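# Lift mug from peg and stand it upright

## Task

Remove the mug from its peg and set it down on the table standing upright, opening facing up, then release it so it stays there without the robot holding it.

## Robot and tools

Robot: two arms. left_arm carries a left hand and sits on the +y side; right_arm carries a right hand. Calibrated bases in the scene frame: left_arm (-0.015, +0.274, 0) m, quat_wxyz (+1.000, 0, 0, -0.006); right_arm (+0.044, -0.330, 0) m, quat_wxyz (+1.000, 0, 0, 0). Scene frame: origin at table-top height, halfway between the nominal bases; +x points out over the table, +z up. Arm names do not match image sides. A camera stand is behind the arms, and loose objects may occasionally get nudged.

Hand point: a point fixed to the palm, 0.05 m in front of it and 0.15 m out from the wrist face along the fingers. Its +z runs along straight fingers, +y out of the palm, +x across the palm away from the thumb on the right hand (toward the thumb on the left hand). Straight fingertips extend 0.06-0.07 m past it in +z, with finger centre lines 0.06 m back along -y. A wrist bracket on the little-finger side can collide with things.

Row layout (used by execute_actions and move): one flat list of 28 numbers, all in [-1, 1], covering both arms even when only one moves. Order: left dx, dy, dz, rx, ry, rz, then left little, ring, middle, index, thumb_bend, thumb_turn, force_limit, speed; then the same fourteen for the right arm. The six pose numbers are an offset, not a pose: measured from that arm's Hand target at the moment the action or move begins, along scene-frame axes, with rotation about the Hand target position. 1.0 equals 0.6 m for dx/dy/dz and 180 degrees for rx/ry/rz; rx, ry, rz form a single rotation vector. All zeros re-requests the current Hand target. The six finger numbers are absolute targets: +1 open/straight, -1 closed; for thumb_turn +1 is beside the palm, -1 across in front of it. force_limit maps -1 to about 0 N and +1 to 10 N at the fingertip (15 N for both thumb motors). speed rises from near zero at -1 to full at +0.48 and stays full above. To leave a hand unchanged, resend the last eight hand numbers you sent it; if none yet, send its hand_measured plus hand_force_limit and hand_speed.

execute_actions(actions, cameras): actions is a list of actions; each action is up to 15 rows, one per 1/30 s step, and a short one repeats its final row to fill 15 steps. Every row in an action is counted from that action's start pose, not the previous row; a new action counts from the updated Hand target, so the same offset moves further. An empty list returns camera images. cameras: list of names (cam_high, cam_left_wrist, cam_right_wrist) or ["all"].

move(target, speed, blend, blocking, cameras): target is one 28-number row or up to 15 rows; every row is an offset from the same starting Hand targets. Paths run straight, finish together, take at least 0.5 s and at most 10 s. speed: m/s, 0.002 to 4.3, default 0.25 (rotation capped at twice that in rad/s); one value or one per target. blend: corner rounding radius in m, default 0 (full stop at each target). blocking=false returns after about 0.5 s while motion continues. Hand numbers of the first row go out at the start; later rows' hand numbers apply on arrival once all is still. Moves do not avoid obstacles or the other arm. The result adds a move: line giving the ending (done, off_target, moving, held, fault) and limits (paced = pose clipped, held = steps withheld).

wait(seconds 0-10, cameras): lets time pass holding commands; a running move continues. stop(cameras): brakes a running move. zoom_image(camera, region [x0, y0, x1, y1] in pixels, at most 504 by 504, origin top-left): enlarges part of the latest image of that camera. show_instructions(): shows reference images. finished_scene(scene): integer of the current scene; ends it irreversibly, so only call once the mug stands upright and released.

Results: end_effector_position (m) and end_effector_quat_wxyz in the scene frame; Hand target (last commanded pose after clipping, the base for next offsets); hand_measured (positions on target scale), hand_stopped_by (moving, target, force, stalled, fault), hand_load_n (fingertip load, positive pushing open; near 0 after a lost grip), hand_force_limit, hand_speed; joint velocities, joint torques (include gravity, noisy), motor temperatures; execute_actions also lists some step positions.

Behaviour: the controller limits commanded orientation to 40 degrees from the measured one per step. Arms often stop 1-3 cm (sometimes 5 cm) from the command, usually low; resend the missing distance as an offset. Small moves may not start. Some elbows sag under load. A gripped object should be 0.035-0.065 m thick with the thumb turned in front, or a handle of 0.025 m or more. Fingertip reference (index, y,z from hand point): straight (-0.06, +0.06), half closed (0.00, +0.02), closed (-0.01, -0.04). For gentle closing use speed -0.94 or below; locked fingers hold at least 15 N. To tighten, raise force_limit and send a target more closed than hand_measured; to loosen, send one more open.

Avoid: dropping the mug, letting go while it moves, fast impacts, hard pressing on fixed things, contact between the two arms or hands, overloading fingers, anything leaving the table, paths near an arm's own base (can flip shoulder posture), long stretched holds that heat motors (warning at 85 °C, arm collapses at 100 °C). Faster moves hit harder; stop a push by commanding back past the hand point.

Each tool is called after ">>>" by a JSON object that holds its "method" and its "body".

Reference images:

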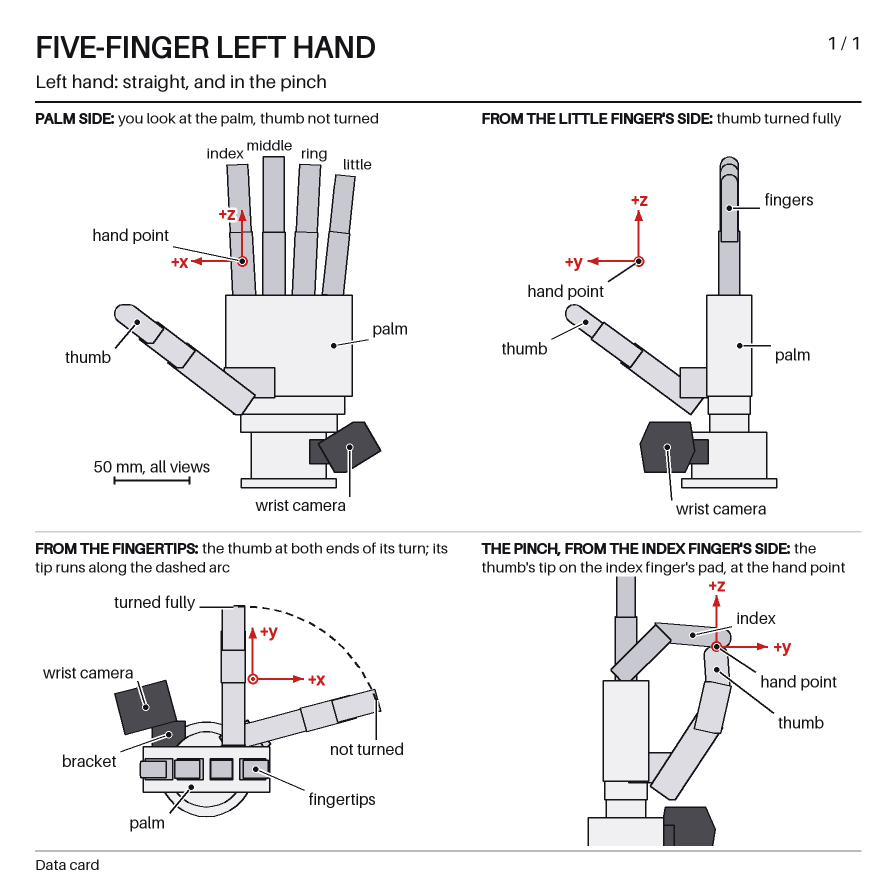

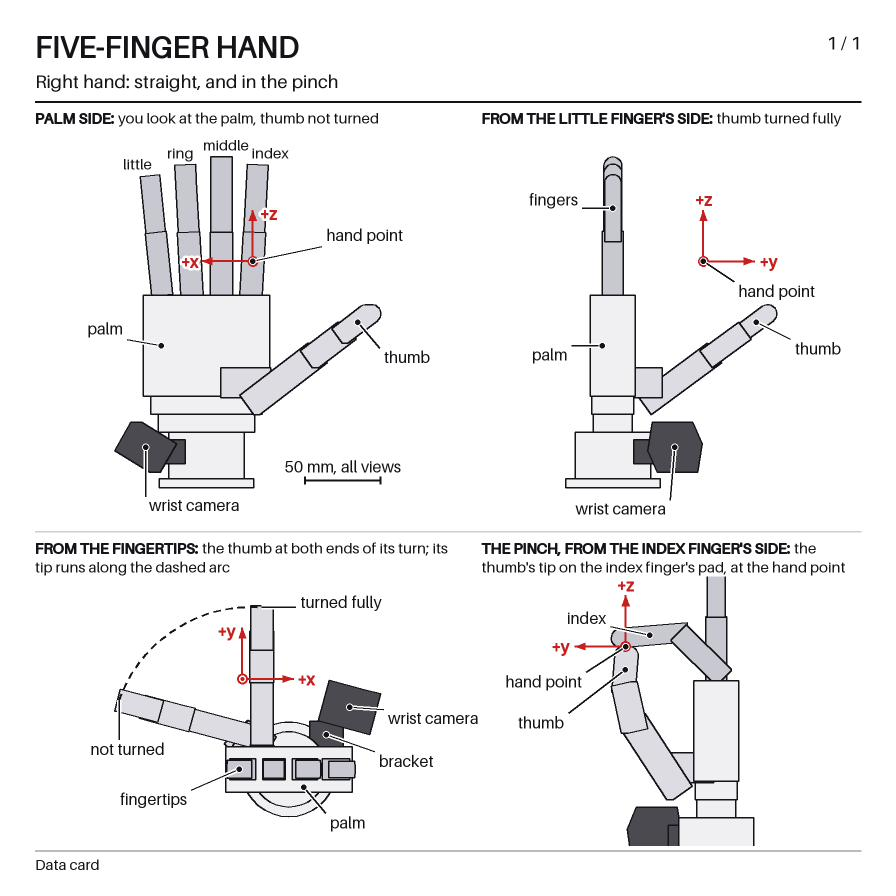

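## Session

>>> {"method": "execute_actions", "body": {"actions": []}}

Scene clock: 0.00 s.
left_arm: end_effector_position=(+0.1360, -0.1210, +0.2224) hand_measured=(+1.000, +1.000, +1.000, +1.000, +1.000, +1.000) hand_load_n=(+0.0, +0.0, +0.0, +0.0, +0.0, +0.0) hand_stopped_by=(target, target, target, target, target, target) hand_force_limit=0.00 hand_speed=-0.80 end_effector_quat_wxyz=(+0.570, +0.026, +0.687, -0.450) | right_arm: end_effector_position=(+0.5071, -0.2958, +0.2189) hand_measured=(+1.000, +1.000, +1.000, +1.000, +1.000, +1.000) hand_load_n=(+0.0, +0.0, +0.0, +0.0, +0.0, +0.0) hand_stopped_by=(target, target, target, target, target, target) hand_force_limit=0.00 hand_speed=-0.80 end_effector_quat_wxyz=(+0.154, -0.158, +0.956, -0.193)
Joint positions: left_arm=[-1.621 1.114 0.453 0.751 -0.924 1.011] | right_arm=[0.087 1.275 1.181 -1.122 0.358 1.265]
Joint velocities: within noise
Joint torques (N m): no reading
Motor temperatures (°C): left_arm=[27 27 27 23 27 23] | right_arm=[22 23 30 25 25 25]
Heat: left arm: hottest waist 27 °C; right arm: hottest elbow 30 °C.
Hand target: left_arm +0.1356, -0.1279, +0.2364; +0.569, +0.015, +0.680, -0.462 | right_arm +0.5134, -0.2952, +0.2260; +0.161, -0.156, +0.955, -0.194

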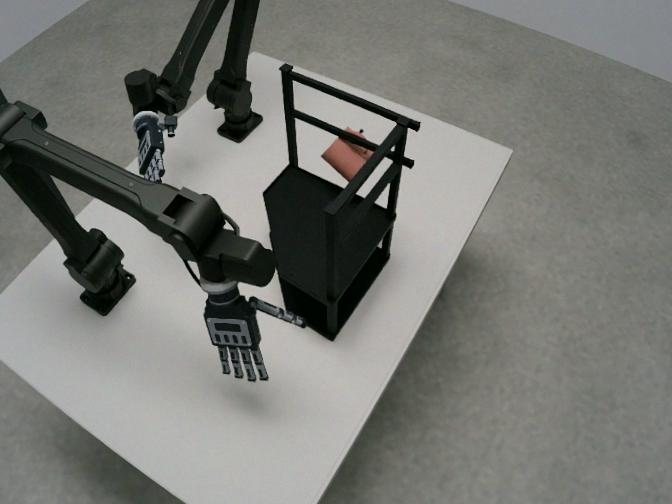

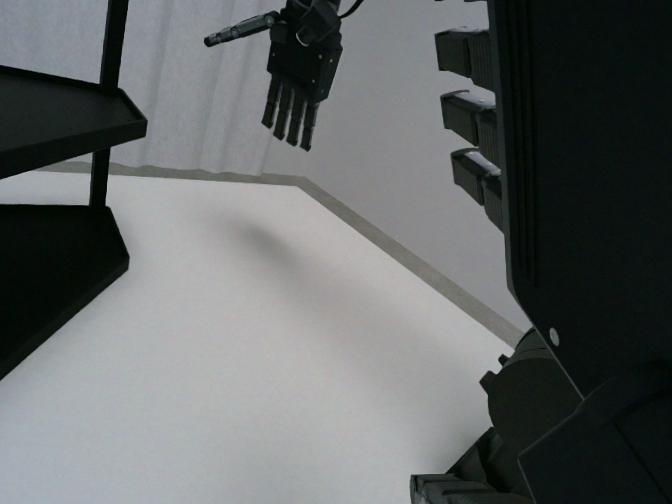

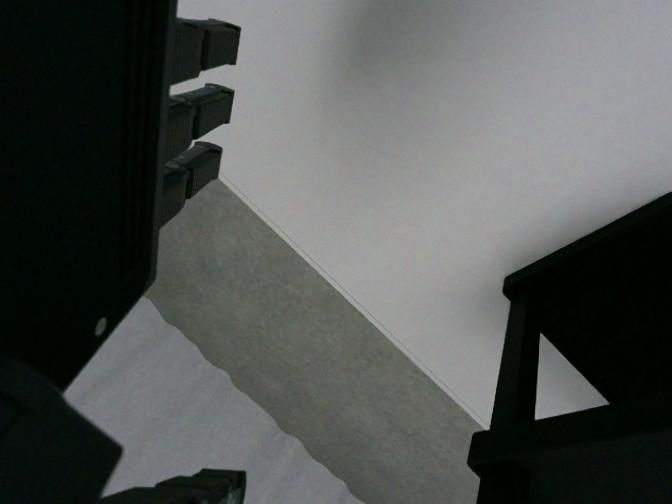

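>>> {"method": "zoom_image", "body": {"camera": "cam_high", "region": [290, 90, 420, 220]}}

>>> {"method": "zoom_image", "body": {"camera": "cam_high", "region": [240, 50, 440, 350]}}

Scaled by 3.877 from the camera's 672x504 image, which has a finer 960x720 frame.

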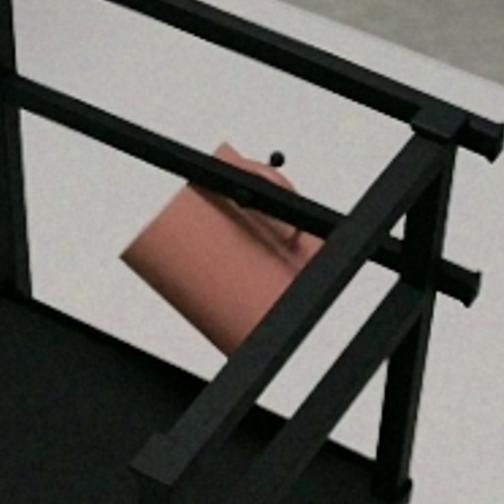

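Scaled by 1.680 from the camera's 672x504 image, which has a finer 960x720 frame.

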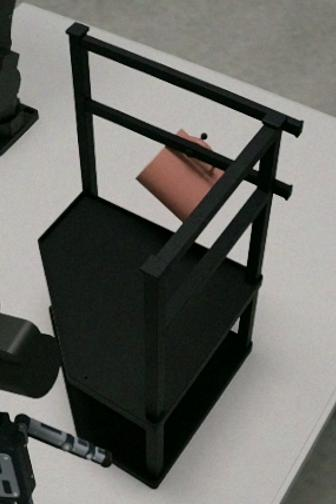

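>>> {"method": "move", "body": {"target": [[0.041,-0.02,0.406,0,0,0,-1,-1,0.3,0.3,1,-1,0,0,0,0,0,0,0,0,1,1,1,1,1,1,0,-0.8],[0.307,0.18,0.473,0,0,0,-1,-1,0.3,0.3,1,-1,0,0,0,0,0,0,0,0,1,1,1,1,1,1,0,-0.8],[0.407,0.463,0.473,0.0285,-0.0238,-0.1002,-1,-1,0.3,0.3,1,-1,0,0,0,0,0,0,0,0,1,1,1,1,1,1,0,-0.8],[0.374,0.713,0.356,0.043,-0.0357,-0.1503,-1,-1,0.3,0.3,1,-1,0,0,0,0,0,0,0,0,1,1,1,1,1,1,0,-0.8],[0.35,0.547,0.156,0.057,-0.0476,-0.2004,-1,-1,0.3,0.3,1,-1,0,0,0,0,0,0,0,0,1,1,1,1,1,1,0,-0.8]], "speed": 0.3, "blend": [0.05, 0.06, 0.06, 0.05, 0], "cameras": ["cam_high", "cam_left_wrist"]}}

Scene clock: 38.97 s.
left_arm: end_effector_position=(+0.3426, +0.2011, +0.3260) hand_measured=(-1.000, -1.000, +0.300, +0.300, +1.000, -1.000) hand_load_n=(+0.0, +0.0, +0.0, +0.0, +0.0, +0.0) hand_stopped_by=(target, target, target, target, target, target) hand_force_limit=0.00 hand_speed=0.00 end_effector_quat_wxyz=(+0.473, +0.253, +0.661, -0.525) | right_arm: end_effector_position=(+0.5071, -0.2958, +0.2189) hand_measured=(+1.000, +1.000, +1.000, +1.000, +1.000, +1.000) hand_load_n=(+0.0, +0.0, +0.0, +0.0, +0.0, -0.5) hand_stopped_by=(target, target, target, target, target, target) hand_force_limit=0.00 hand_speed=-0.80 end_effector_quat_wxyz=(+0.154, -0.158, +0.956, -0.193)
Joint positions: left_arm=[0.37 0.837 0.665 0.026 1.562 1.244] | right_arm=[0.087 1.275 1.181 -1.122 0.358 1.265]
Joint torques (N m): left_arm=[-0.91 -2.84 9.47 1.52 0.3 0.33] | right_arm=[-0.67 -8.59 10.67 1.02 0.2 0.01]
Heat: left arm: hottest elbow 31 °C; right arm: hottest elbow 33 °C.
Hand target: left_arm +0.3456, +0.2003, +0.3300; +0.443, +0.309, +0.636, -0.551 | right_arm +0.5134, -0.2952, +0.2260; +0.161, -0.156, +0.955, -0.194
Off the commanded pose: left_arm 0.005 m, 8 deg | right_arm 0.010 m, 1 deg.
joint sent to its limit (left arm) — joint 5 (wrist yaw), upper limit. The joint targets are off in orientation, not in position.
move: off_target (left_arm)
Images, in order (width x height): cam_high 672x504, cam_left_wrist 672x504.

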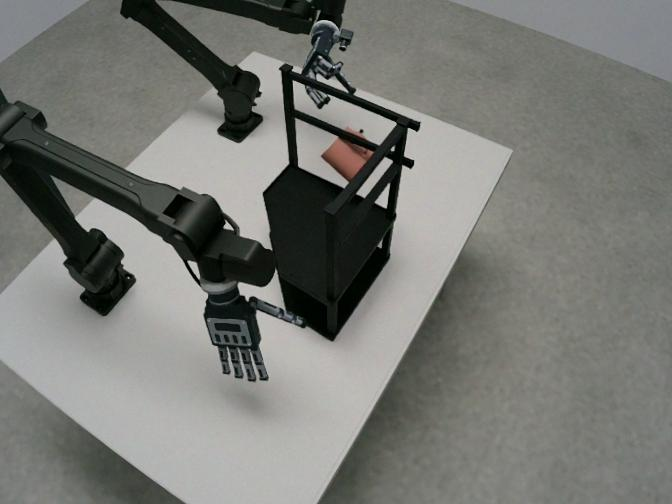

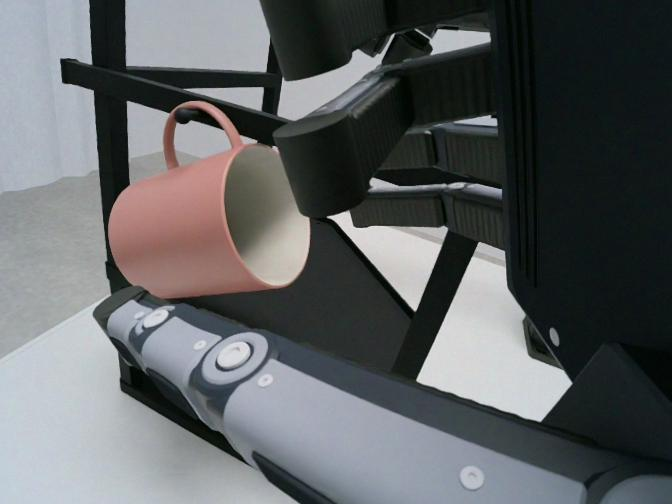

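>>> {"method": "move", "body": {"target": [[0.044,-0.067,-0.017,0,0,0,-1,-1,0.3,0.3,1,-1,0,0,0,0,0,0,0,0,1,1,1,1,1,1,0,-0.8],[0.1,-0.057,-0.047,0,0,0,-1,-1,0.3,0.3,1,-1,0,0,0,0,0,0,0,0,1,1,1,1,1,1,0,-0.8]], "speed": 0.12, "blend": 0.015, "cameras": ["cam_high", "cam_left_wrist"]}}

Scene clock: 52.03 s.
left_arm: end_effector_position=(+0.3908, +0.1668, +0.2775) hand_measured=(-1.000, -1.000, +0.300, +0.300, +1.000, -1.000) hand_load_n=(+0.0, +0.0, +0.0, -0.5, +0.0, +0.0) hand_stopped_by=(target, target, target, target, target, target) hand_force_limit=0.00 hand_speed=0.00 end_effector_quat_wxyz=(+0.424, +0.284, +0.649, -0.565) | right_arm: end_effector_position=(+0.5071, -0.2958, +0.2189) hand_measured=(+1.000, +1.000, +1.000, +1.000, +1.000, +1.000) hand_load_n=(+0.0, +0.0, +0.0, +0.0, +0.0, +0.0) hand_stopped_by=(target, target, target, target, target, target) hand_force_limit=0.00 hand_speed=-0.80 end_effector_quat_wxyz=(+0.154, -0.158, +0.956, -0.193)
Joint positions: left_arm=[0.233 1.095 0.705 0.134 1.562 1.311] | right_arm=[0.087 1.275 1.181 -1.122 0.358 1.265]
Joint torques (N m): left_arm=[-0.91 -6.3 12.34 1.62 0.11 0.28] | right_arm=[-0.56 -8.76 10.69 1.05 0.21 -0.01]
Heat: left arm: hottest elbow 31 °C; right arm: hottest elbow 34 °C.
Hand target: left_arm +0.4056, +0.1661, +0.3018; +0.443, +0.309, +0.636, -0.551 | right_arm +0.5134, -0.2952, +0.2260; +0.161, -0.156, +0.955, -0.194
Off the commanded pose: left_arm 0.029 m, 4 deg | right_arm 0.010 m, 1 deg.
move: off_target (left_arm)
Images, in order (width x height): cam_high 672x504, cam_left_wrist 672x504.

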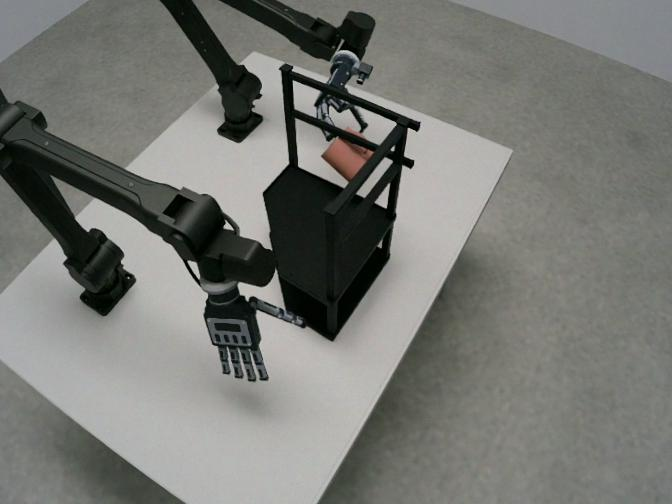

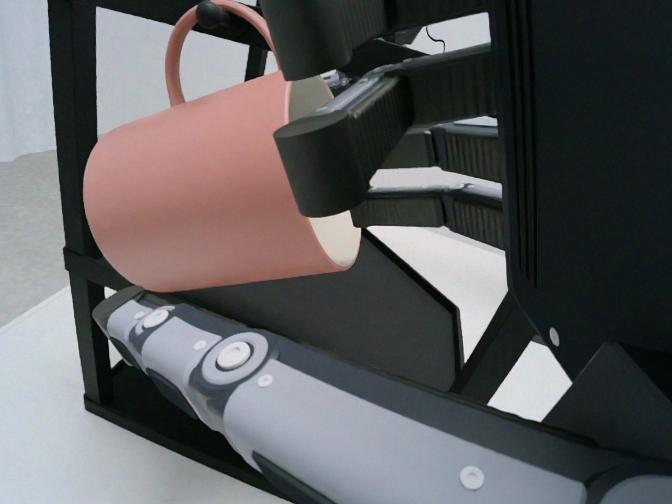

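>>> {"method": "move", "body": {"target": [0.045,0.006,-0.017,0,0,0,-1,-1,0.3,0.3,1,-1,0,0,0,0,0,0,0,0,1,1,1,1,1,1,0,-0.8], "speed": 0.1, "cameras": ["cam_high", "cam_left_wrist"]}}

Scene clock: 60.67 s.
left_arm: end_effector_position=(+0.4173, +0.1709, +0.2688) hand_measured=(-1.000, -1.000, +0.300, +0.300, +1.000, -1.000) hand_load_n=(+0.0, +0.0, -0.5, +0.0, +0.0, +0.5) hand_stopped_by=(target, target, target, target, target, target) hand_force_limit=0.00 hand_speed=0.00 end_effector_quat_wxyz=(+0.425, +0.286, +0.648, -0.563) | right_arm: end_effector_position=(+0.5071, -0.2958, +0.2189) hand_measured=(+1.000, +1.000, +1.000, +1.000, +1.000, +1.000) hand_load_n=(+0.0, +0.0, +0.0, +0.0, +0.0, +0.0) hand_stopped_by=(target, target, target, target, target, target) hand_force_limit=0.00 hand_speed=-0.80 end_effector_quat_wxyz=(+0.154, -0.158, +0.956, -0.193)
Joint positions: left_arm=[0.227 1.186 0.747 0.18 1.556 1.32] | right_arm=[0.087 1.275 1.181 -1.122 0.358 1.265]
Joint torques (N m): left_arm=[-1.03 -7.41 12.16 1.68 0.11 0.24] | right_arm=[-0.44 -8.64 10.66 1.1 0.18 -0.02]
Motor temperatures (°C): left_arm=[27 27 33 23 26 23] | right_arm=[22 25 34 25 25 25]
Heat: left arm: hottest elbow 33 °C; right arm: hottest elbow 34 °C.
Hand target: left_arm +0.4327, +0.1699, +0.2916; +0.443, +0.309, +0.636, -0.551 | right_arm +0.5134, -0.2952, +0.2260; +0.161, -0.156, +0.955, -0.194
Off the commanded pose: left_arm 0.028 m, 4 deg | right_arm 0.010 m, 1 deg.
move: off_target (left_arm)
Images, in order (width x height): cam_high 672x504, cam_left_wrist 672x504.

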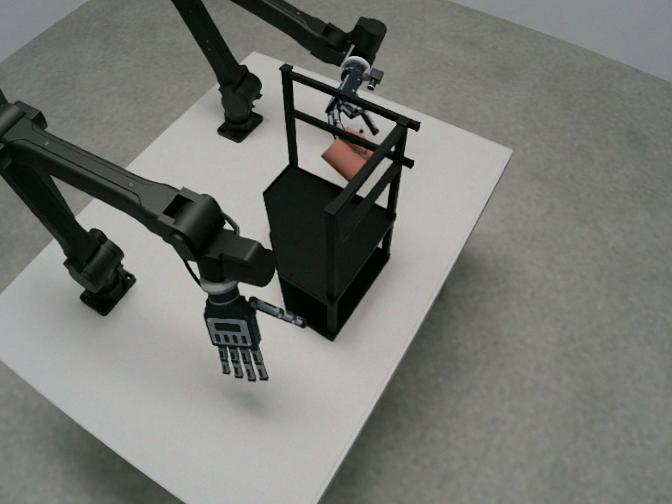

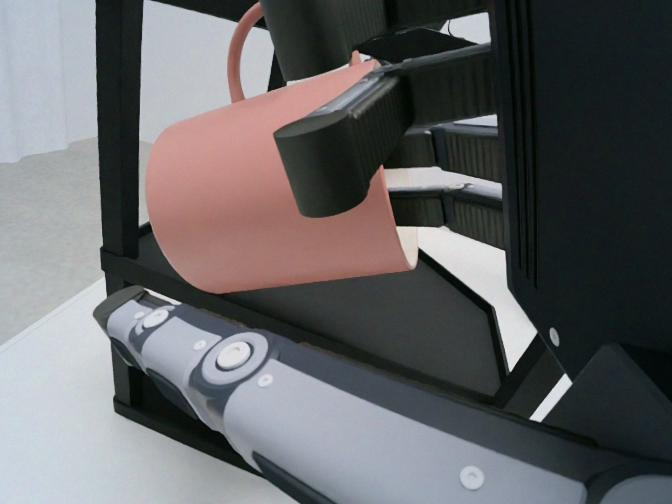

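>>> {"method": "move", "body": {"target": [[0.01,0.002,-0.006,0,0,0,-1,-1,0.25,0.25,0.1,-1,-0.6,-0.6,0,0,0,0,0,0,1,1,1,1,1,1,0,-0.8],[0.01,0.002,-0.006,0,0,0,-1,-1,-0.6,-0.6,0.1,-1,-0.6,-0.88,0,0,0,0,0,0,1,1,1,1,1,1,0,-0.8]], "speed": 0.1, "cameras": ["cam_high", "cam_left_wrist"]}}

Scene clock: 77.83 s.
left_arm: end_effector_position=(+0.4229, +0.1705, +0.2664) hand_measured=(-1.000, -1.000, -0.072, -0.116, +0.100, -1.000) hand_load_n=(+0.0, +0.0, +1.0, +3.5, +2.0, -0.5) hand_stopped_by=(target, target, force, force, target, target) hand_force_limit=-0.60 hand_speed=-0.88 end_effector_quat_wxyz=(+0.426, +0.289, +0.647, -0.563) | right_arm: end_effector_position=(+0.5071, -0.2958, +0.2189) hand_measured=(+1.000, +1.000, +1.000, +1.000, +1.000, +1.000) hand_load_n=(+0.0, +0.0, +0.0, +0.0, +0.0, +0.0) hand_stopped_by=(target, target, target, target, target, target) hand_force_limit=0.00 hand_speed=-0.80 end_effector_quat_wxyz=(+0.154, -0.158, +0.956, -0.193)
Joint positions: left_arm=[0.223 1.206 0.754 0.2 1.555 1.32] | right_arm=[0.087 1.275 1.181 -1.122 0.358 1.265]
Joint torques (N m): left_arm=[-0.73 -7.53 12.1 1.63 0.11 0.2] | right_arm=[-0.67 -9 10.7 1.03 0.2 -0.02]
Heat: left arm: hottest elbow 35 °C; right arm: hottest elbow 35 °C.
Hand target: left_arm +0.4386, +0.1710, +0.2881; +0.443, +0.309, +0.636, -0.551 | right_arm +0.5134, -0.2952, +0.2260; +0.161, -0.156, +0.955, -0.194
Off the commanded pose: left_arm 0.027 m, 4 deg | right_arm 0.010 m, 1 deg.
move: off_target (left_arm); target 2's new numbers were sent with left_arm's hand 0.027 m and 4 deg from that target
Images, in order (width x height): cam_high 672x504, cam_left_wrist 672x504.

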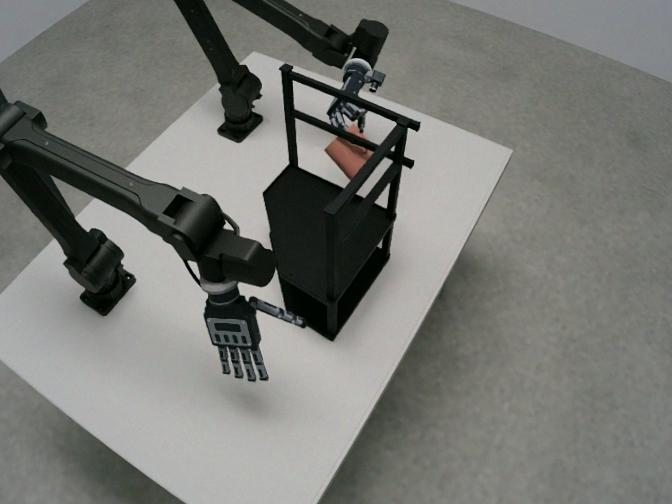

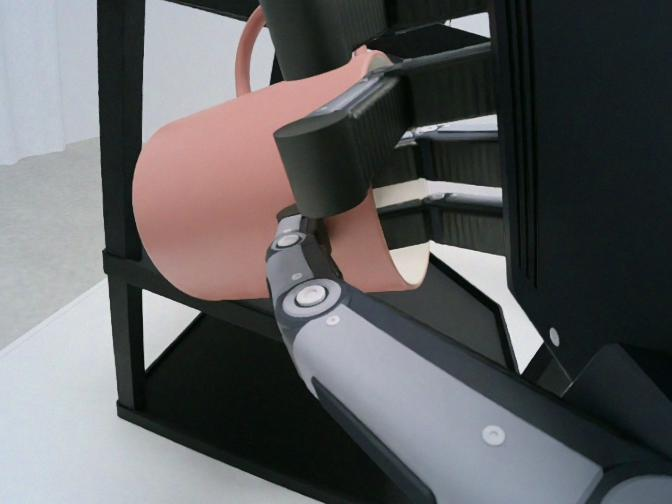

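>>> {"method": "move", "body": {"target": [[0,0,0,0,0,0,-1,-1,-0.5,-0.6,-0.4,-1,0.2,-0.9,0,0,0,0,0,0,1,1,1,1,1,1,0,-0.8],[0,0.008,0.075,0,0,0,-1,-1,-0.5,-0.6,-0.4,-1,0.2,-0.9,0,0,0,0,0,0,1,1,1,1,1,1,0,-0.8],[0,0.07,0.085,0,0,0,-1,-1,-0.5,-0.6,-0.4,-1,0.2,-0.9,0,0,0,0,0,0,1,1,1,1,1,1,0,-0.8]], "speed": [0.1, 0.08, 0.08], "cameras": ["cam_high", "cam_left_wrist"]}}

Scene clock: 85.47 s.
left_arm: end_effector_position=(+0.4265, +0.2064, +0.2885) hand_measured=(-1.000, -1.000, -0.086, -0.116, +0.054, -1.000) hand_load_n=(+0.0, +0.0, +6.5, +3.5, +4.0, +0.0) hand_stopped_by=(target, target, force, force, force, target) hand_force_limit=0.20 hand_speed=-0.90 end_effector_quat_wxyz=(+0.430, +0.242, +0.665, -0.560) | right_arm: end_effector_position=(+0.5071, -0.2958, +0.2189) hand_measured=(+1.000, +1.000, +1.000, +1.000, +1.000, +1.000) hand_load_n=(+0.0, +0.0, +0.0, +0.0, +0.0, +0.0) hand_stopped_by=(target, target, target, target, target, target) hand_force_limit=0.00 hand_speed=-0.80 end_effector_quat_wxyz=(+0.154, -0.158, +0.956, -0.193)
Joint positions: left_arm=[0.308 1.18 0.795 0.171 1.562 1.218] | right_arm=[0.087 1.275 1.181 -1.122 0.358 1.265]
Joint torques (N m): left_arm=[0.26 -11.05 14.13 1.42 0.4 0.24] | right_arm=[-0.85 -8.82 10.66 1.02 0.21 -0.01]
Heat: left arm: hottest elbow 35 °C; right arm: hottest elbow 35 °C.
Hand target: left_arm +0.4386, +0.2129, +0.3390; +0.443, +0.309, +0.636, -0.551 | right_arm +0.5134, -0.2952, +0.2260; +0.161, -0.156, +0.955, -0.194
Off the commanded pose: left_arm 0.052 m, 9 deg | right_arm 0.010 m, 1 deg.
joint sent to its limit (left arm) — joint 5 (wrist yaw), upper limit. The joint targets are off in position and orientation.
move: off_target (left_arm)
Images, in order (width x height): cam_high 672x504, cam_left_wrist 672x504.

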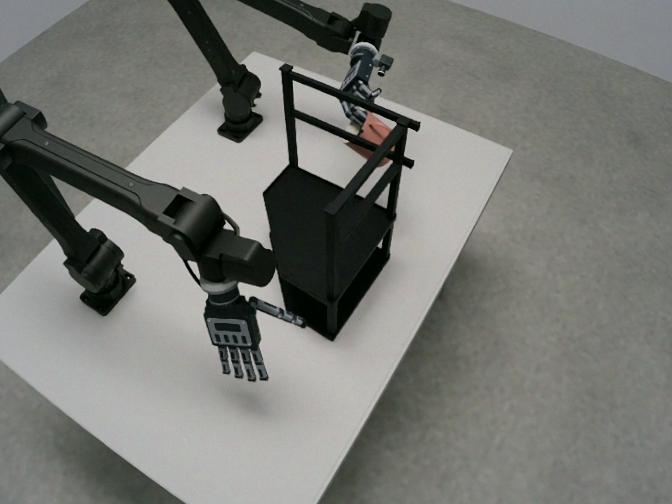

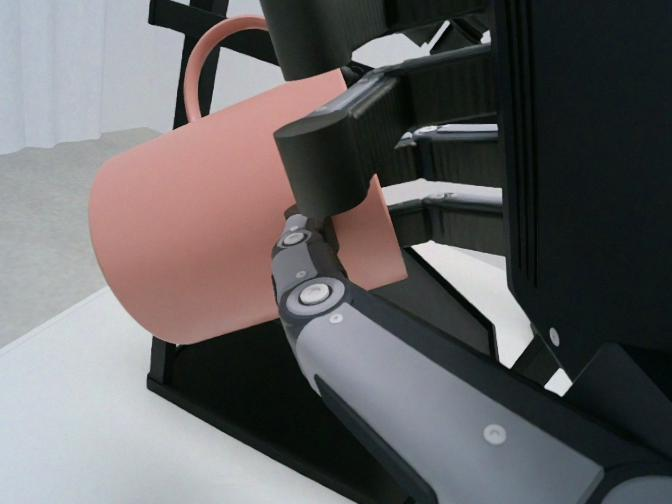

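>>> {"method": "move", "body": {"target": [[0,0,0,0,0,0,-1,-1,-0.5,-0.7,-0.5,-1,0.2,-0.85,0,0,0,0,0,0,1,1,1,1,1,1,0,-0.8],[-0.02,0.11,0.0,0,0,0,-1,-1,-0.5,-0.7,-0.5,-1,0.2,-0.85,0,0,0,0,0,0,1,1,1,1,1,1,0,-0.8]], "speed": [0.1, 0.1], "cameras": ["cam_high", "cam_left_wrist"]}}

Scene clock: 93.33 s.
left_arm: end_effector_position=(+0.4251, +0.2743, +0.3039) hand_measured=(-1.000, -1.000, -0.086, -0.140, +0.046, -1.000) hand_load_n=(+0.0, +0.0, +9.0, +8.0, +9.0, -2.0) hand_stopped_by=(target, target, force, force, force, target) hand_force_limit=0.20 hand_speed=-0.85 end_effector_quat_wxyz=(+0.482, +0.199, +0.679, -0.516) | right_arm: end_effector_position=(+0.5071, -0.2958, +0.2189) hand_measured=(+1.000, +1.000, +1.000, +1.000, +1.000, +1.000) hand_load_n=(+0.0, +0.0, +0.0, +0.0, +0.0, +0.0) hand_stopped_by=(target, target, target, target, target, target) hand_force_limit=0.00 hand_speed=-0.80 end_effector_quat_wxyz=(+0.154, -0.158, +0.956, -0.193)
Joint positions: left_arm=[0.468 1.138 0.795 0.171 1.562 1.209] | right_arm=[0.087 1.275 1.181 -1.122 0.358 1.265]
Joint torques (N m): left_arm=[0.32 -10.75 11.67 1.31 0.36 0.24] | right_arm=[-0.5 -8.88 10.61 1.07 0.21 -0.02]
Heat: left arm: hottest elbow 36 °C; right arm: hottest elbow 36 °C.
Hand target: left_arm +0.4266, +0.2790, +0.3389; +0.443, +0.309, +0.636, -0.551 | right_arm +0.5134, -0.2952, +0.2260; +0.161, -0.156, +0.955, -0.194
Off the commanded pose: left_arm 0.035 m, 15 deg | right_arm 0.010 m, 1 deg.
joint sent to its limit (left arm) — joint 5 (wrist yaw), upper limit. The joint targets are off in orientation, not in position.
move: off_target (left_arm)
Images, in order (width x height): cam_high 672x504, cam_left_wrist 672x504.

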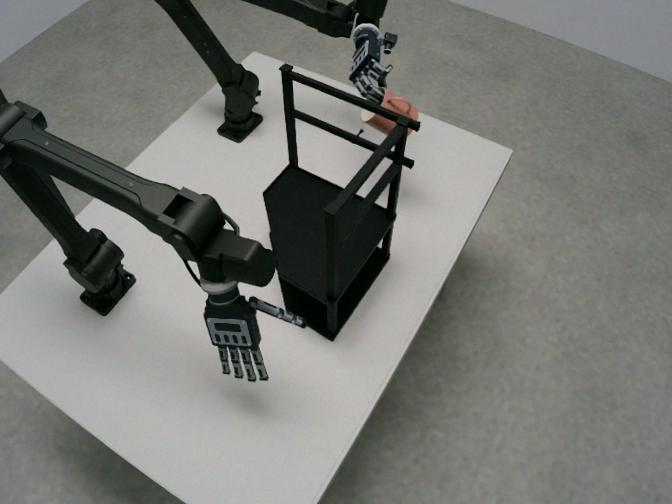

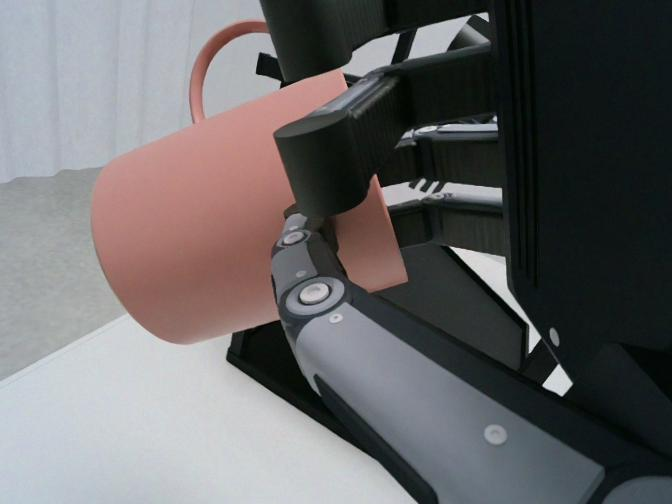

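>>> {"method": "move", "body": {"target": [[-0.11,0.092,0.017,-0.1613,0.3243,0.134,-1,-1,-0.5,-0.7,-0.5,-1,0.2,-0.85,0,0,0,0,0,0,1,1,1,1,1,1,0,-0.8],[-0.11,0.092,-0.27,-0.1613,0.3243,0.134,-1,-1,-0.5,-0.7,-0.5,-1,0.2,-0.85,0,0,0,0,0,0,1,1,1,1,1,1,0,-0.8]], "speed": [0.2, 0.15], "blend": [0.03, 0], "cameras": ["cam_high", "cam_left_wrist"]}}

>>> {"method": "zoom_image", "body": {"camera": "cam_high", "region": [300, 40, 440, 180]}}

Scene clock: 114.03 s.
left_arm: end_effector_position=(+0.3561, +0.3273, +0.1669) hand_measured=(-1.000, -1.000, -0.086, -0.140, +0.046, -1.000) hand_load_n=(+0.0, +0.0, +8.0, +9.5, +8.0, -2.0) hand_stopped_by=(target, target, force, force, force, target) hand_force_limit=0.20 hand_speed=-0.85 end_effector_quat_wxyz=(+0.225, -0.258, +0.663, -0.665) | right_arm: end_effector_position=(+0.5071, -0.2958, +0.2189) hand_measured=(+1.000, +1.000, +1.000, +1.000, +1.000, +1.000) hand_load_n=(+0.0, +0.0, +0.0, +0.0, +0.0, +0.0) hand_stopped_by=(target, target, target, target, target, target) hand_force_limit=0.00 hand_speed=-0.80 end_effector_quat_wxyz=(+0.154, -0.158, +0.956, -0.193)
Joint positions: left_arm=[0.697 1.334 0.684 -0.194 1.553 0.798] | right_arm=[0.087 1.275 1.181 -1.122 0.358 1.265]
Joint torques (N m): left_arm=[0.5 -9.82 8.46 1.33 1.29 0.17] | right_arm=[-0.56 -8.64 10.66 1.03 0.22 0.02]
Heat: left arm: hottest elbow 37 °C; right arm: hottest elbow 36 °C.
Hand target: left_arm +0.3606, +0.3342, +0.1770; +0.242, -0.242, +0.665, -0.664 | right_arm +0.5134, -0.2952, +0.2260; +0.161, -0.156, +0.955, -0.194
Off the commanded pose: left_arm 0.013 m, 3 deg | right_arm 0.010 m, 1 deg.
joint sent to its limit (left arm) — joint 5 (wrist yaw), upper limit. The joint targets still meet the commanded pose.
move: off_target (left_arm)
Images, in order (width x height): cam_high 672x504, cam_left_wrist 672x504.

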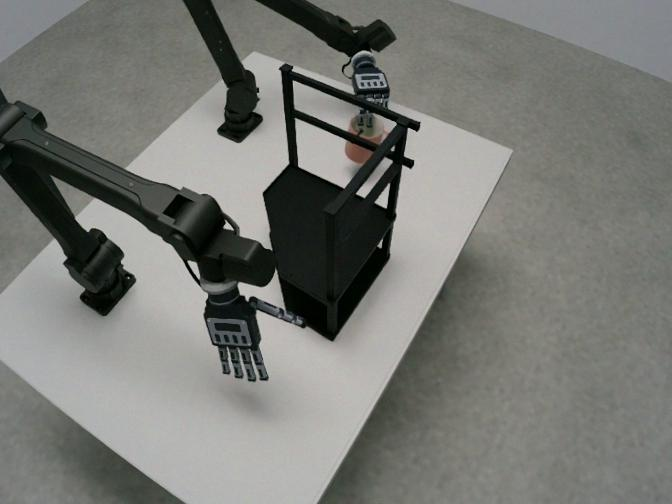

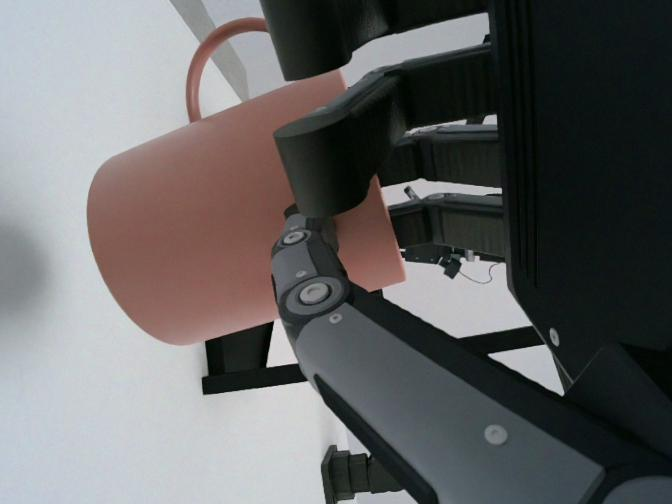

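Scaled by 3.600 from the camera's 672x504 image, which has a finer 960x720 frame.

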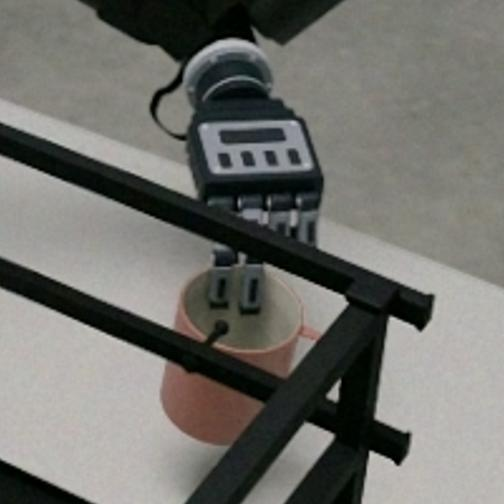

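>>> {"method": "move", "body": {"target": [0,0,-0.105,0.007,-0.0346,0,-1,-1,-0.5,-0.7,-0.5,-1,0.2,-0.85,0,0,0,0,0,0,1,1,1,1,1,1,0,-0.8], "speed": 0.1, "cameras": ["cam_high", "cam_left_wrist"]}}

>>> {"method": "zoom_image", "body": {"camera": "cam_high", "region": [300, 60, 440, 200]}}

Scene clock: 126.07 s.
left_arm: end_effector_position=(+0.3572, +0.3284, +0.1077) hand_measured=(-1.000, -1.000, -0.086, -0.140, +0.046, -1.000) hand_load_n=(+0.0, +0.0, +8.0, +9.5, +8.5, -2.0) hand_stopped_by=(target, target, force, force, force, target) hand_force_limit=0.20 hand_speed=-0.85 end_effector_quat_wxyz=(+0.261, -0.222, +0.677, -0.652) | right_arm: end_effector_position=(+0.5071, -0.2958, +0.2189) hand_measured=(+1.000, +1.000, +1.000, +1.000, +1.000, +1.000) hand_load_n=(+0.0, +0.0, +0.0, -0.5, +0.0, +0.0) hand_stopped_by=(target, target, target, target, target, target) hand_force_limit=0.00 hand_speed=-0.80 end_effector_quat_wxyz=(+0.154, -0.158, +0.956, -0.193)
Joint positions: left_arm=[0.697 1.456 0.612 -0.027 1.553 0.935] | right_arm=[0.087 1.275 1.181 -1.122 0.358 1.265]
Joint torques (N m): left_arm=[0.44 -10.11 6.82 1.44 1.32 0.14] | right_arm=[-0.44 -8.7 10.73 1.01 0.2 0]
Heat: left arm: hottest elbow 37 °C; right arm: hottest elbow 36 °C.
Hand target: left_arm +0.3607, +0.3342, +0.1140; +0.281, -0.202, +0.658, -0.669 | right_arm +0.5134, -0.2952, +0.2260; +0.161, -0.156, +0.955, -0.194
Off the commanded pose: left_arm 0.009 m, 4 deg | right_arm 0.010 m, 1 deg.
joint sent to its limit (left arm) — joint 5 (wrist yaw), upper limit. The joint targets are off in orientation, not in position.
move: off_target (left_arm)
Images, in order (width x height): cam_high 672x504, cam_left_wrist 672x504.

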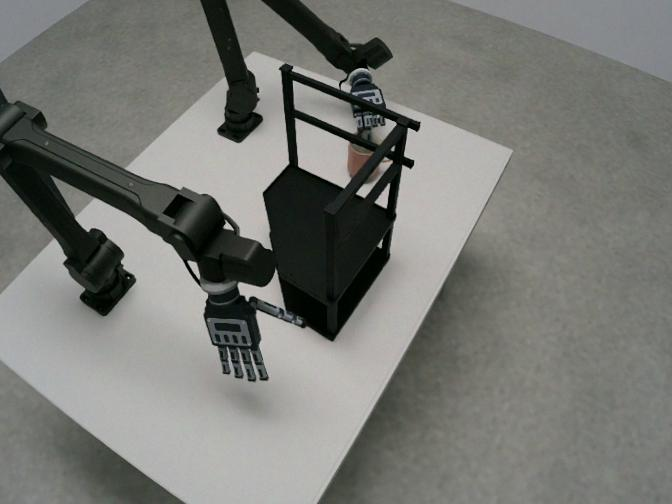

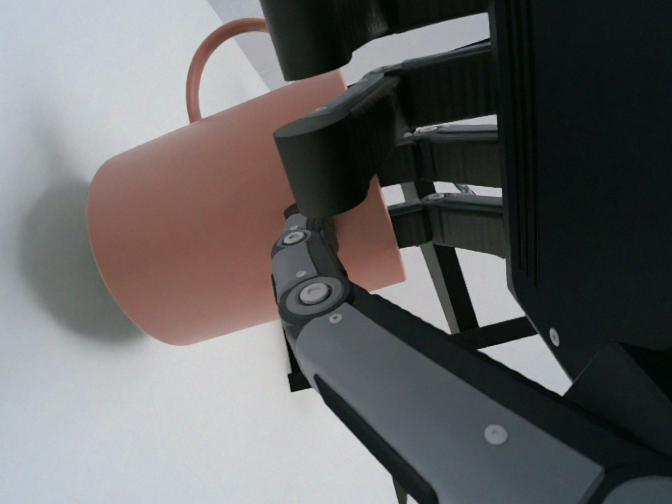

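Scaled by 3.600 from the camera's 672x504 image, which has a finer 960x720 frame.

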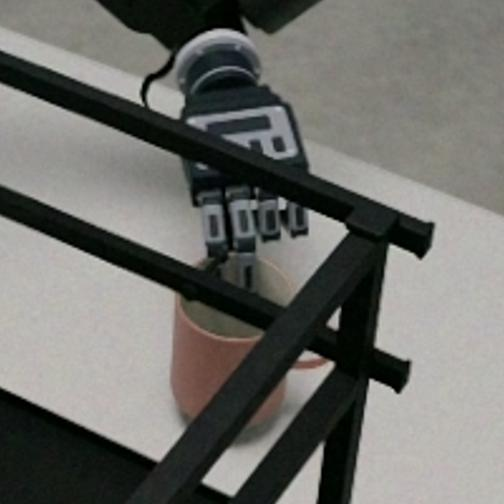

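>>> {"method": "move", "body": {"target": [0,0,-0.034,0,0,0,-1,-1,-0.5,-0.7,-0.5,-1,0.2,-0.85,0,0,0,0,0,0,1,1,1,1,1,1,0,-0.8], "speed": 0.05, "cameras": ["cam_left_wrist"]}}

Scene clock: 130.63 s.
left_arm: end_effector_position=(+0.3571, +0.3283, +0.0883) hand_measured=(-1.000, -1.000, -0.086, -0.140, +0.046, -1.000) hand_load_n=(+0.0, +0.0, +7.5, +9.0, +8.5, -2.0) hand_stopped_by=(target, target, force, force, force, target) hand_force_limit=0.20 hand_speed=-0.85 end_effector_quat_wxyz=(+0.261, -0.221, +0.677, -0.652) | right_arm: end_effector_position=(+0.5071, -0.2958, +0.2189) hand_measured=(+1.000, +1.000, +1.000, +1.000, +1.000, +1.000) hand_load_n=(+0.0, +0.0, +0.0, +0.0, +0.0, +0.0) hand_stopped_by=(target, target, target, target, target, target) hand_force_limit=0.00 hand_speed=-0.80 end_effector_quat_wxyz=(+0.154, -0.158, +0.956, -0.193)
Joint positions: left_arm=[0.697 1.51 0.598 0.021 1.553 0.954] | right_arm=[0.087 1.275 1.181 -1.122 0.358 1.265]
Joint torques (N m): left_arm=[0.56 -10.29 6.35 1.35 1.33 0.16] | right_arm=[-0.56 -8.7 10.63 1.02 0.19 -0.01]
Heat: left arm: hottest elbow 37 °C; right arm: hottest elbow 36 °C.
Hand target: left_arm +0.3605, +0.3341, +0.0935; +0.280, -0.203, +0.658, -0.669 | right_arm +0.5134, -0.2952, +0.2260; +0.161, -0.156, +0.955, -0.194
Off the commanded pose: left_arm 0.009 m, 4 deg | right_arm 0.010 m, 1 deg.
joint sent to its limit (left arm) — joint 5 (wrist yaw), upper limit. The joint targets are off in orientation, not in position.
move: off_target (left_arm)
Images, in order (width x height): cam_left_wrist 672x504.

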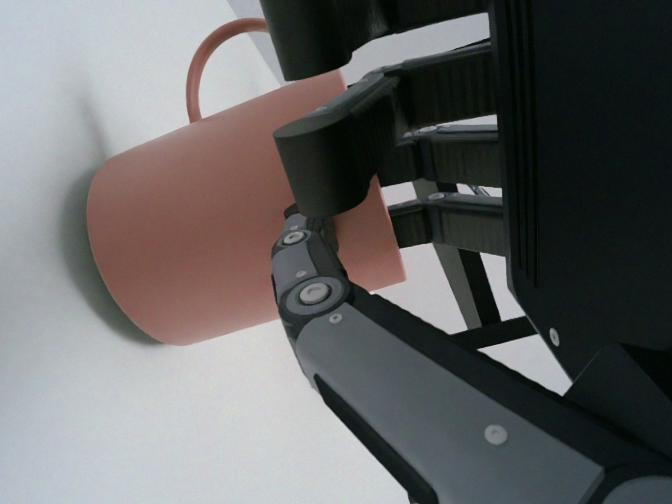

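>>> {"method": "move", "body": {"target": [0,0,-0.016,0,0,0,-1,-1,-0.5,-0.7,-0.5,-1,0.2,-0.85,0,0,0,0,0,0,1,1,1,1,1,1,0,-0.8], "speed": 0.03, "cameras": ["cam_left_wrist"]}}

Scene clock: 134.67 s.
left_arm: end_effector_position=(+0.3580, +0.3290, +0.0806) hand_measured=(-1.000, -1.000, -0.086, -0.140, +0.046, -1.000) hand_load_n=(+0.0, +0.0, +8.0, +9.0, +9.0, -2.0) hand_stopped_by=(target, target, force, force, force, target) hand_force_limit=0.20 hand_speed=-0.85 end_effector_quat_wxyz=(+0.263, -0.219, +0.677, -0.651) | right_arm: end_effector_position=(+0.5071, -0.2958, +0.2189) hand_measured=(+1.000, +1.000, +1.000, +1.000, +1.000, +1.000) hand_load_n=(+0.0, +0.0, +0.0, +0.0, +0.0, +0.0) hand_stopped_by=(target, target, target, target, target, target) hand_force_limit=0.00 hand_speed=-0.80 end_effector_quat_wxyz=(+0.154, -0.158, +0.956, -0.193)
Joint positions: left_arm=[0.697 1.534 0.594 0.053 1.553 0.958] | right_arm=[0.087 1.275 1.181 -1.122 0.358 1.265]
Joint torques (N m): left_arm=[0.44 -10.11 6.01 1.43 1.33 0.16] | right_arm=[-0.67 -8.82 10.65 1.06 0.2 -0.01]
Heat: left arm: hottest elbow 36 °C; right arm: hottest elbow 36 °C.
Hand target: left_arm +0.3607, +0.3342, +0.0840; +0.281, -0.202, +0.658, -0.669 | right_arm +0.5134, -0.2952, +0.2260; +0.161, -0.156, +0.955, -0.194
Off the commanded pose: left_arm 0.007 m, 4 deg | right_arm 0.010 m, 1 deg.
joint sent to its limit (left arm) — joint 5 (wrist yaw), upper limit. The joint targets are off in orientation, not in position.
move: off_target (left_arm)
Images, in order (width x height): cam_left_wrist 672x504.

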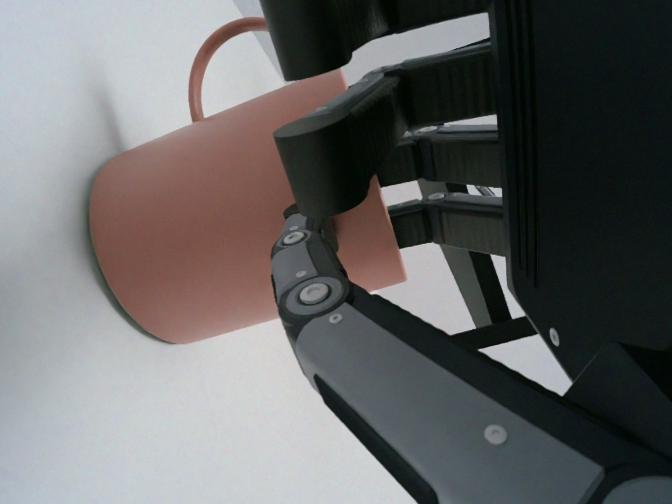

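>>> {"method": "move", "body": {"target": [[0,0,-0.007,0,0,0,-1,-1,-0.5,-0.7,-0.5,-1,0.2,-0.85,0,0,0,0,0,0,1,1,1,1,1,1,0,-0.8]], "speed": 0.03, "cameras": ["cam_high"]}}

>>> {"method": "zoom_image", "body": {"camera": "cam_high", "region": [300, 60, 440, 200]}}

Scene clock: 139.27 s.
left_arm: end_effector_position=(+0.3589, +0.3296, +0.0786) hand_measured=(-1.000, -1.000, -0.086, -0.140, +0.046, -1.000) hand_load_n=(+0.0, +0.0, +7.5, +8.0, +10.0, -1.5) hand_stopped_by=(target, target, force, force, force, target) hand_force_limit=0.20 hand_speed=-0.85 end_effector_quat_wxyz=(+0.265, -0.216, +0.678, -0.651) | right_arm: end_effector_position=(+0.5071, -0.2958, +0.2189) hand_measured=(+1.000, +1.000, +1.000, +1.000, +1.000, +1.000) hand_load_n=(+0.0, +0.0, +0.0, +0.0, +0.0, +0.0) hand_stopped_by=(target, target, target, target, target, target) hand_force_limit=0.00 hand_speed=-0.80 end_effector_quat_wxyz=(+0.154, -0.158, +0.956, -0.193)
Joint positions: left_arm=[0.697 1.543 0.594 0.069 1.556 0.958] | right_arm=[0.087 1.275 1.181 -1.122 0.358 1.265]
Joint torques (N m): left_arm=[0.38 -9.76 5.74 1.46 1.2 0.16] | right_arm=[-0.97 -8.7 10.67 1.02 0.22 0.01]
Heat: left arm: hottest elbow 36 °C; right arm: hottest elbow 36 °C.
Hand target: left_arm +0.3606, +0.3342, +0.0798; +0.280, -0.203, +0.658, -0.669 | right_arm +0.5134, -0.2952, +0.2260; +0.161, -0.156, +0.955, -0.194
Off the commanded pose: left_arm 0.005 m, 4 deg | right_arm 0.010 m, 1 deg.
joint sent to its limit (left arm) — joint 5 (wrist yaw), upper limit. The joint targets are off in orientation, not in position.
move: off_target (left_arm)
Images, in order (width x height): cam_high 672x504.

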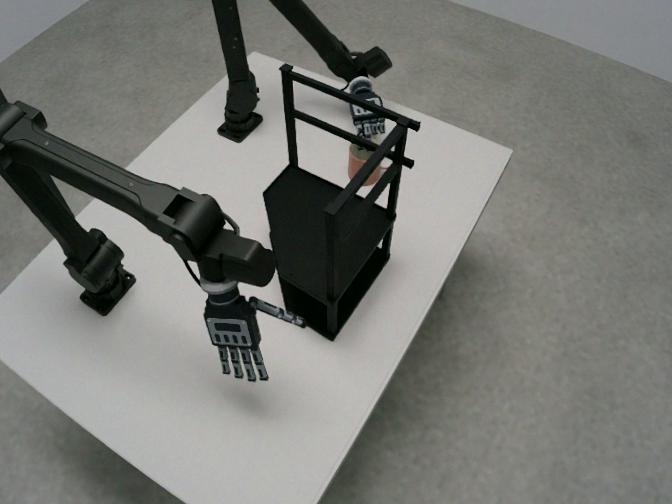

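Scaled by 3.600 from the camera's 672x504 image, which has a finer 960x720 frame.

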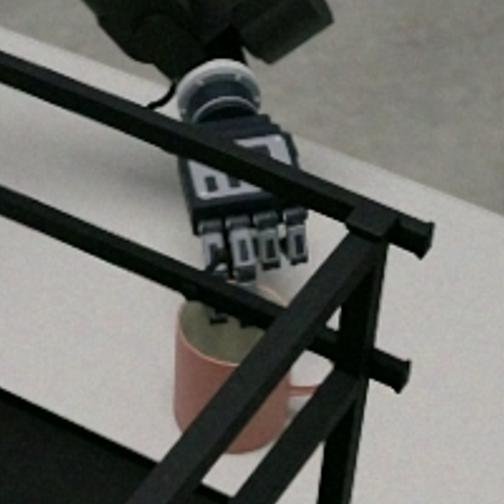

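>>> {"method": "move", "body": {"target": [[0,0,0,0,0,0,-1,-1,0.15,0.15,0.5,-1,0.2,-0.75,0,0,0,0,0,0,1,1,1,1,1,1,0,-0.8],[0,0,0.25,0,0,0,-1,-1,0.15,0.15,0.5,-1,0.2,-0.75,0,0,0,0,0,0,1,1,1,1,1,1,0,-0.8]], "speed": [0.05, 0.08], "cameras": ["cam_high", "cam_left_wrist"]}}

Scene clock: 147.37 s.
left_arm: end_effector_position=(+0.3523, +0.3241, +0.2077) hand_measured=(-1.000, -1.000, +0.150, +0.150, +0.500, -1.000) hand_load_n=(+0.0, +0.0, +0.0, +0.0, +0.5, +0.0) hand_stopped_by=(target, target, target, target, target, target) hand_force_limit=0.20 hand_speed=-0.75 end_effector_quat_wxyz=(+0.258, -0.223, +0.673, -0.656) | right_arm: end_effector_position=(+0.5071, -0.2958, +0.2189) hand_measured=(+1.000, +1.000, +1.000, +1.000, +1.000, +1.000) hand_load_n=(+0.0, +0.0, +0.0, +0.0, +0.0, +0.0) hand_stopped_by=(target, target, target, target, target, target) hand_force_limit=0.00 hand_speed=-0.80 end_effector_quat_wxyz=(+0.154, -0.158, +0.956, -0.193)
Joint positions: left_arm=[0.697 1.215 0.682 -0.106 1.561 0.694] | right_arm=[0.087 1.275 1.181 -1.122 0.358 1.265]
Joint torques (N m): left_arm=[0.44 -9.11 11.22 0.98 0.78 -0.06] | right_arm=[-0.56 -8.94 10.61 1.03 0.18 -0.01]
Heat: left arm: hottest elbow 35 °C; right arm: hottest elbow 36 °C.
Hand target: left_arm +0.3606, +0.3342, +0.2297; +0.281, -0.203, +0.658, -0.669 | right_arm +0.5134, -0.2952, +0.2260; +0.161, -0.156, +0.955, -0.194
Off the commanded pose: left_arm 0.026 m, 4 deg | right_arm 0.010 m, 1 deg.
joint sent to its limit (left arm) — joint 5 (wrist yaw), upper limit. The joint targets are off in orientation, not in position.
move: off_target (left_arm)
Images, in order (width x height): cam_high 672x504, cam_left_wrist 672x504.

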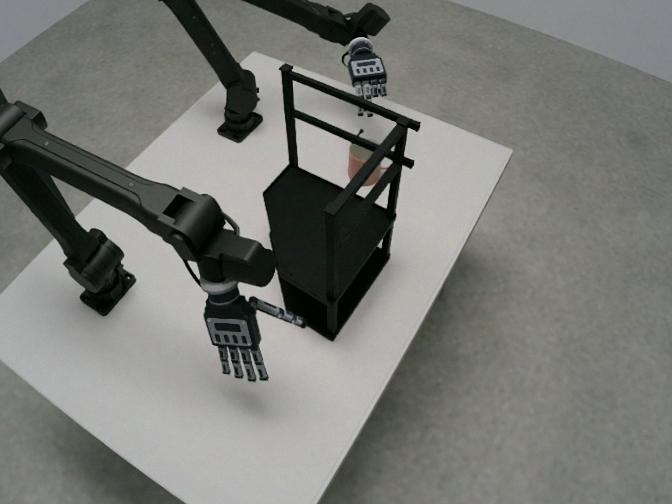

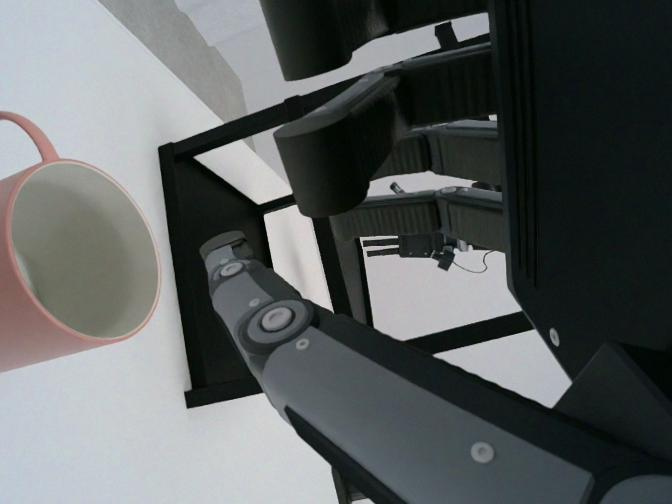

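Mug is standing upright and released.

>>> {"method": "finished_scene", "body": {"scene": 2}}

The scene is finished: the task was done.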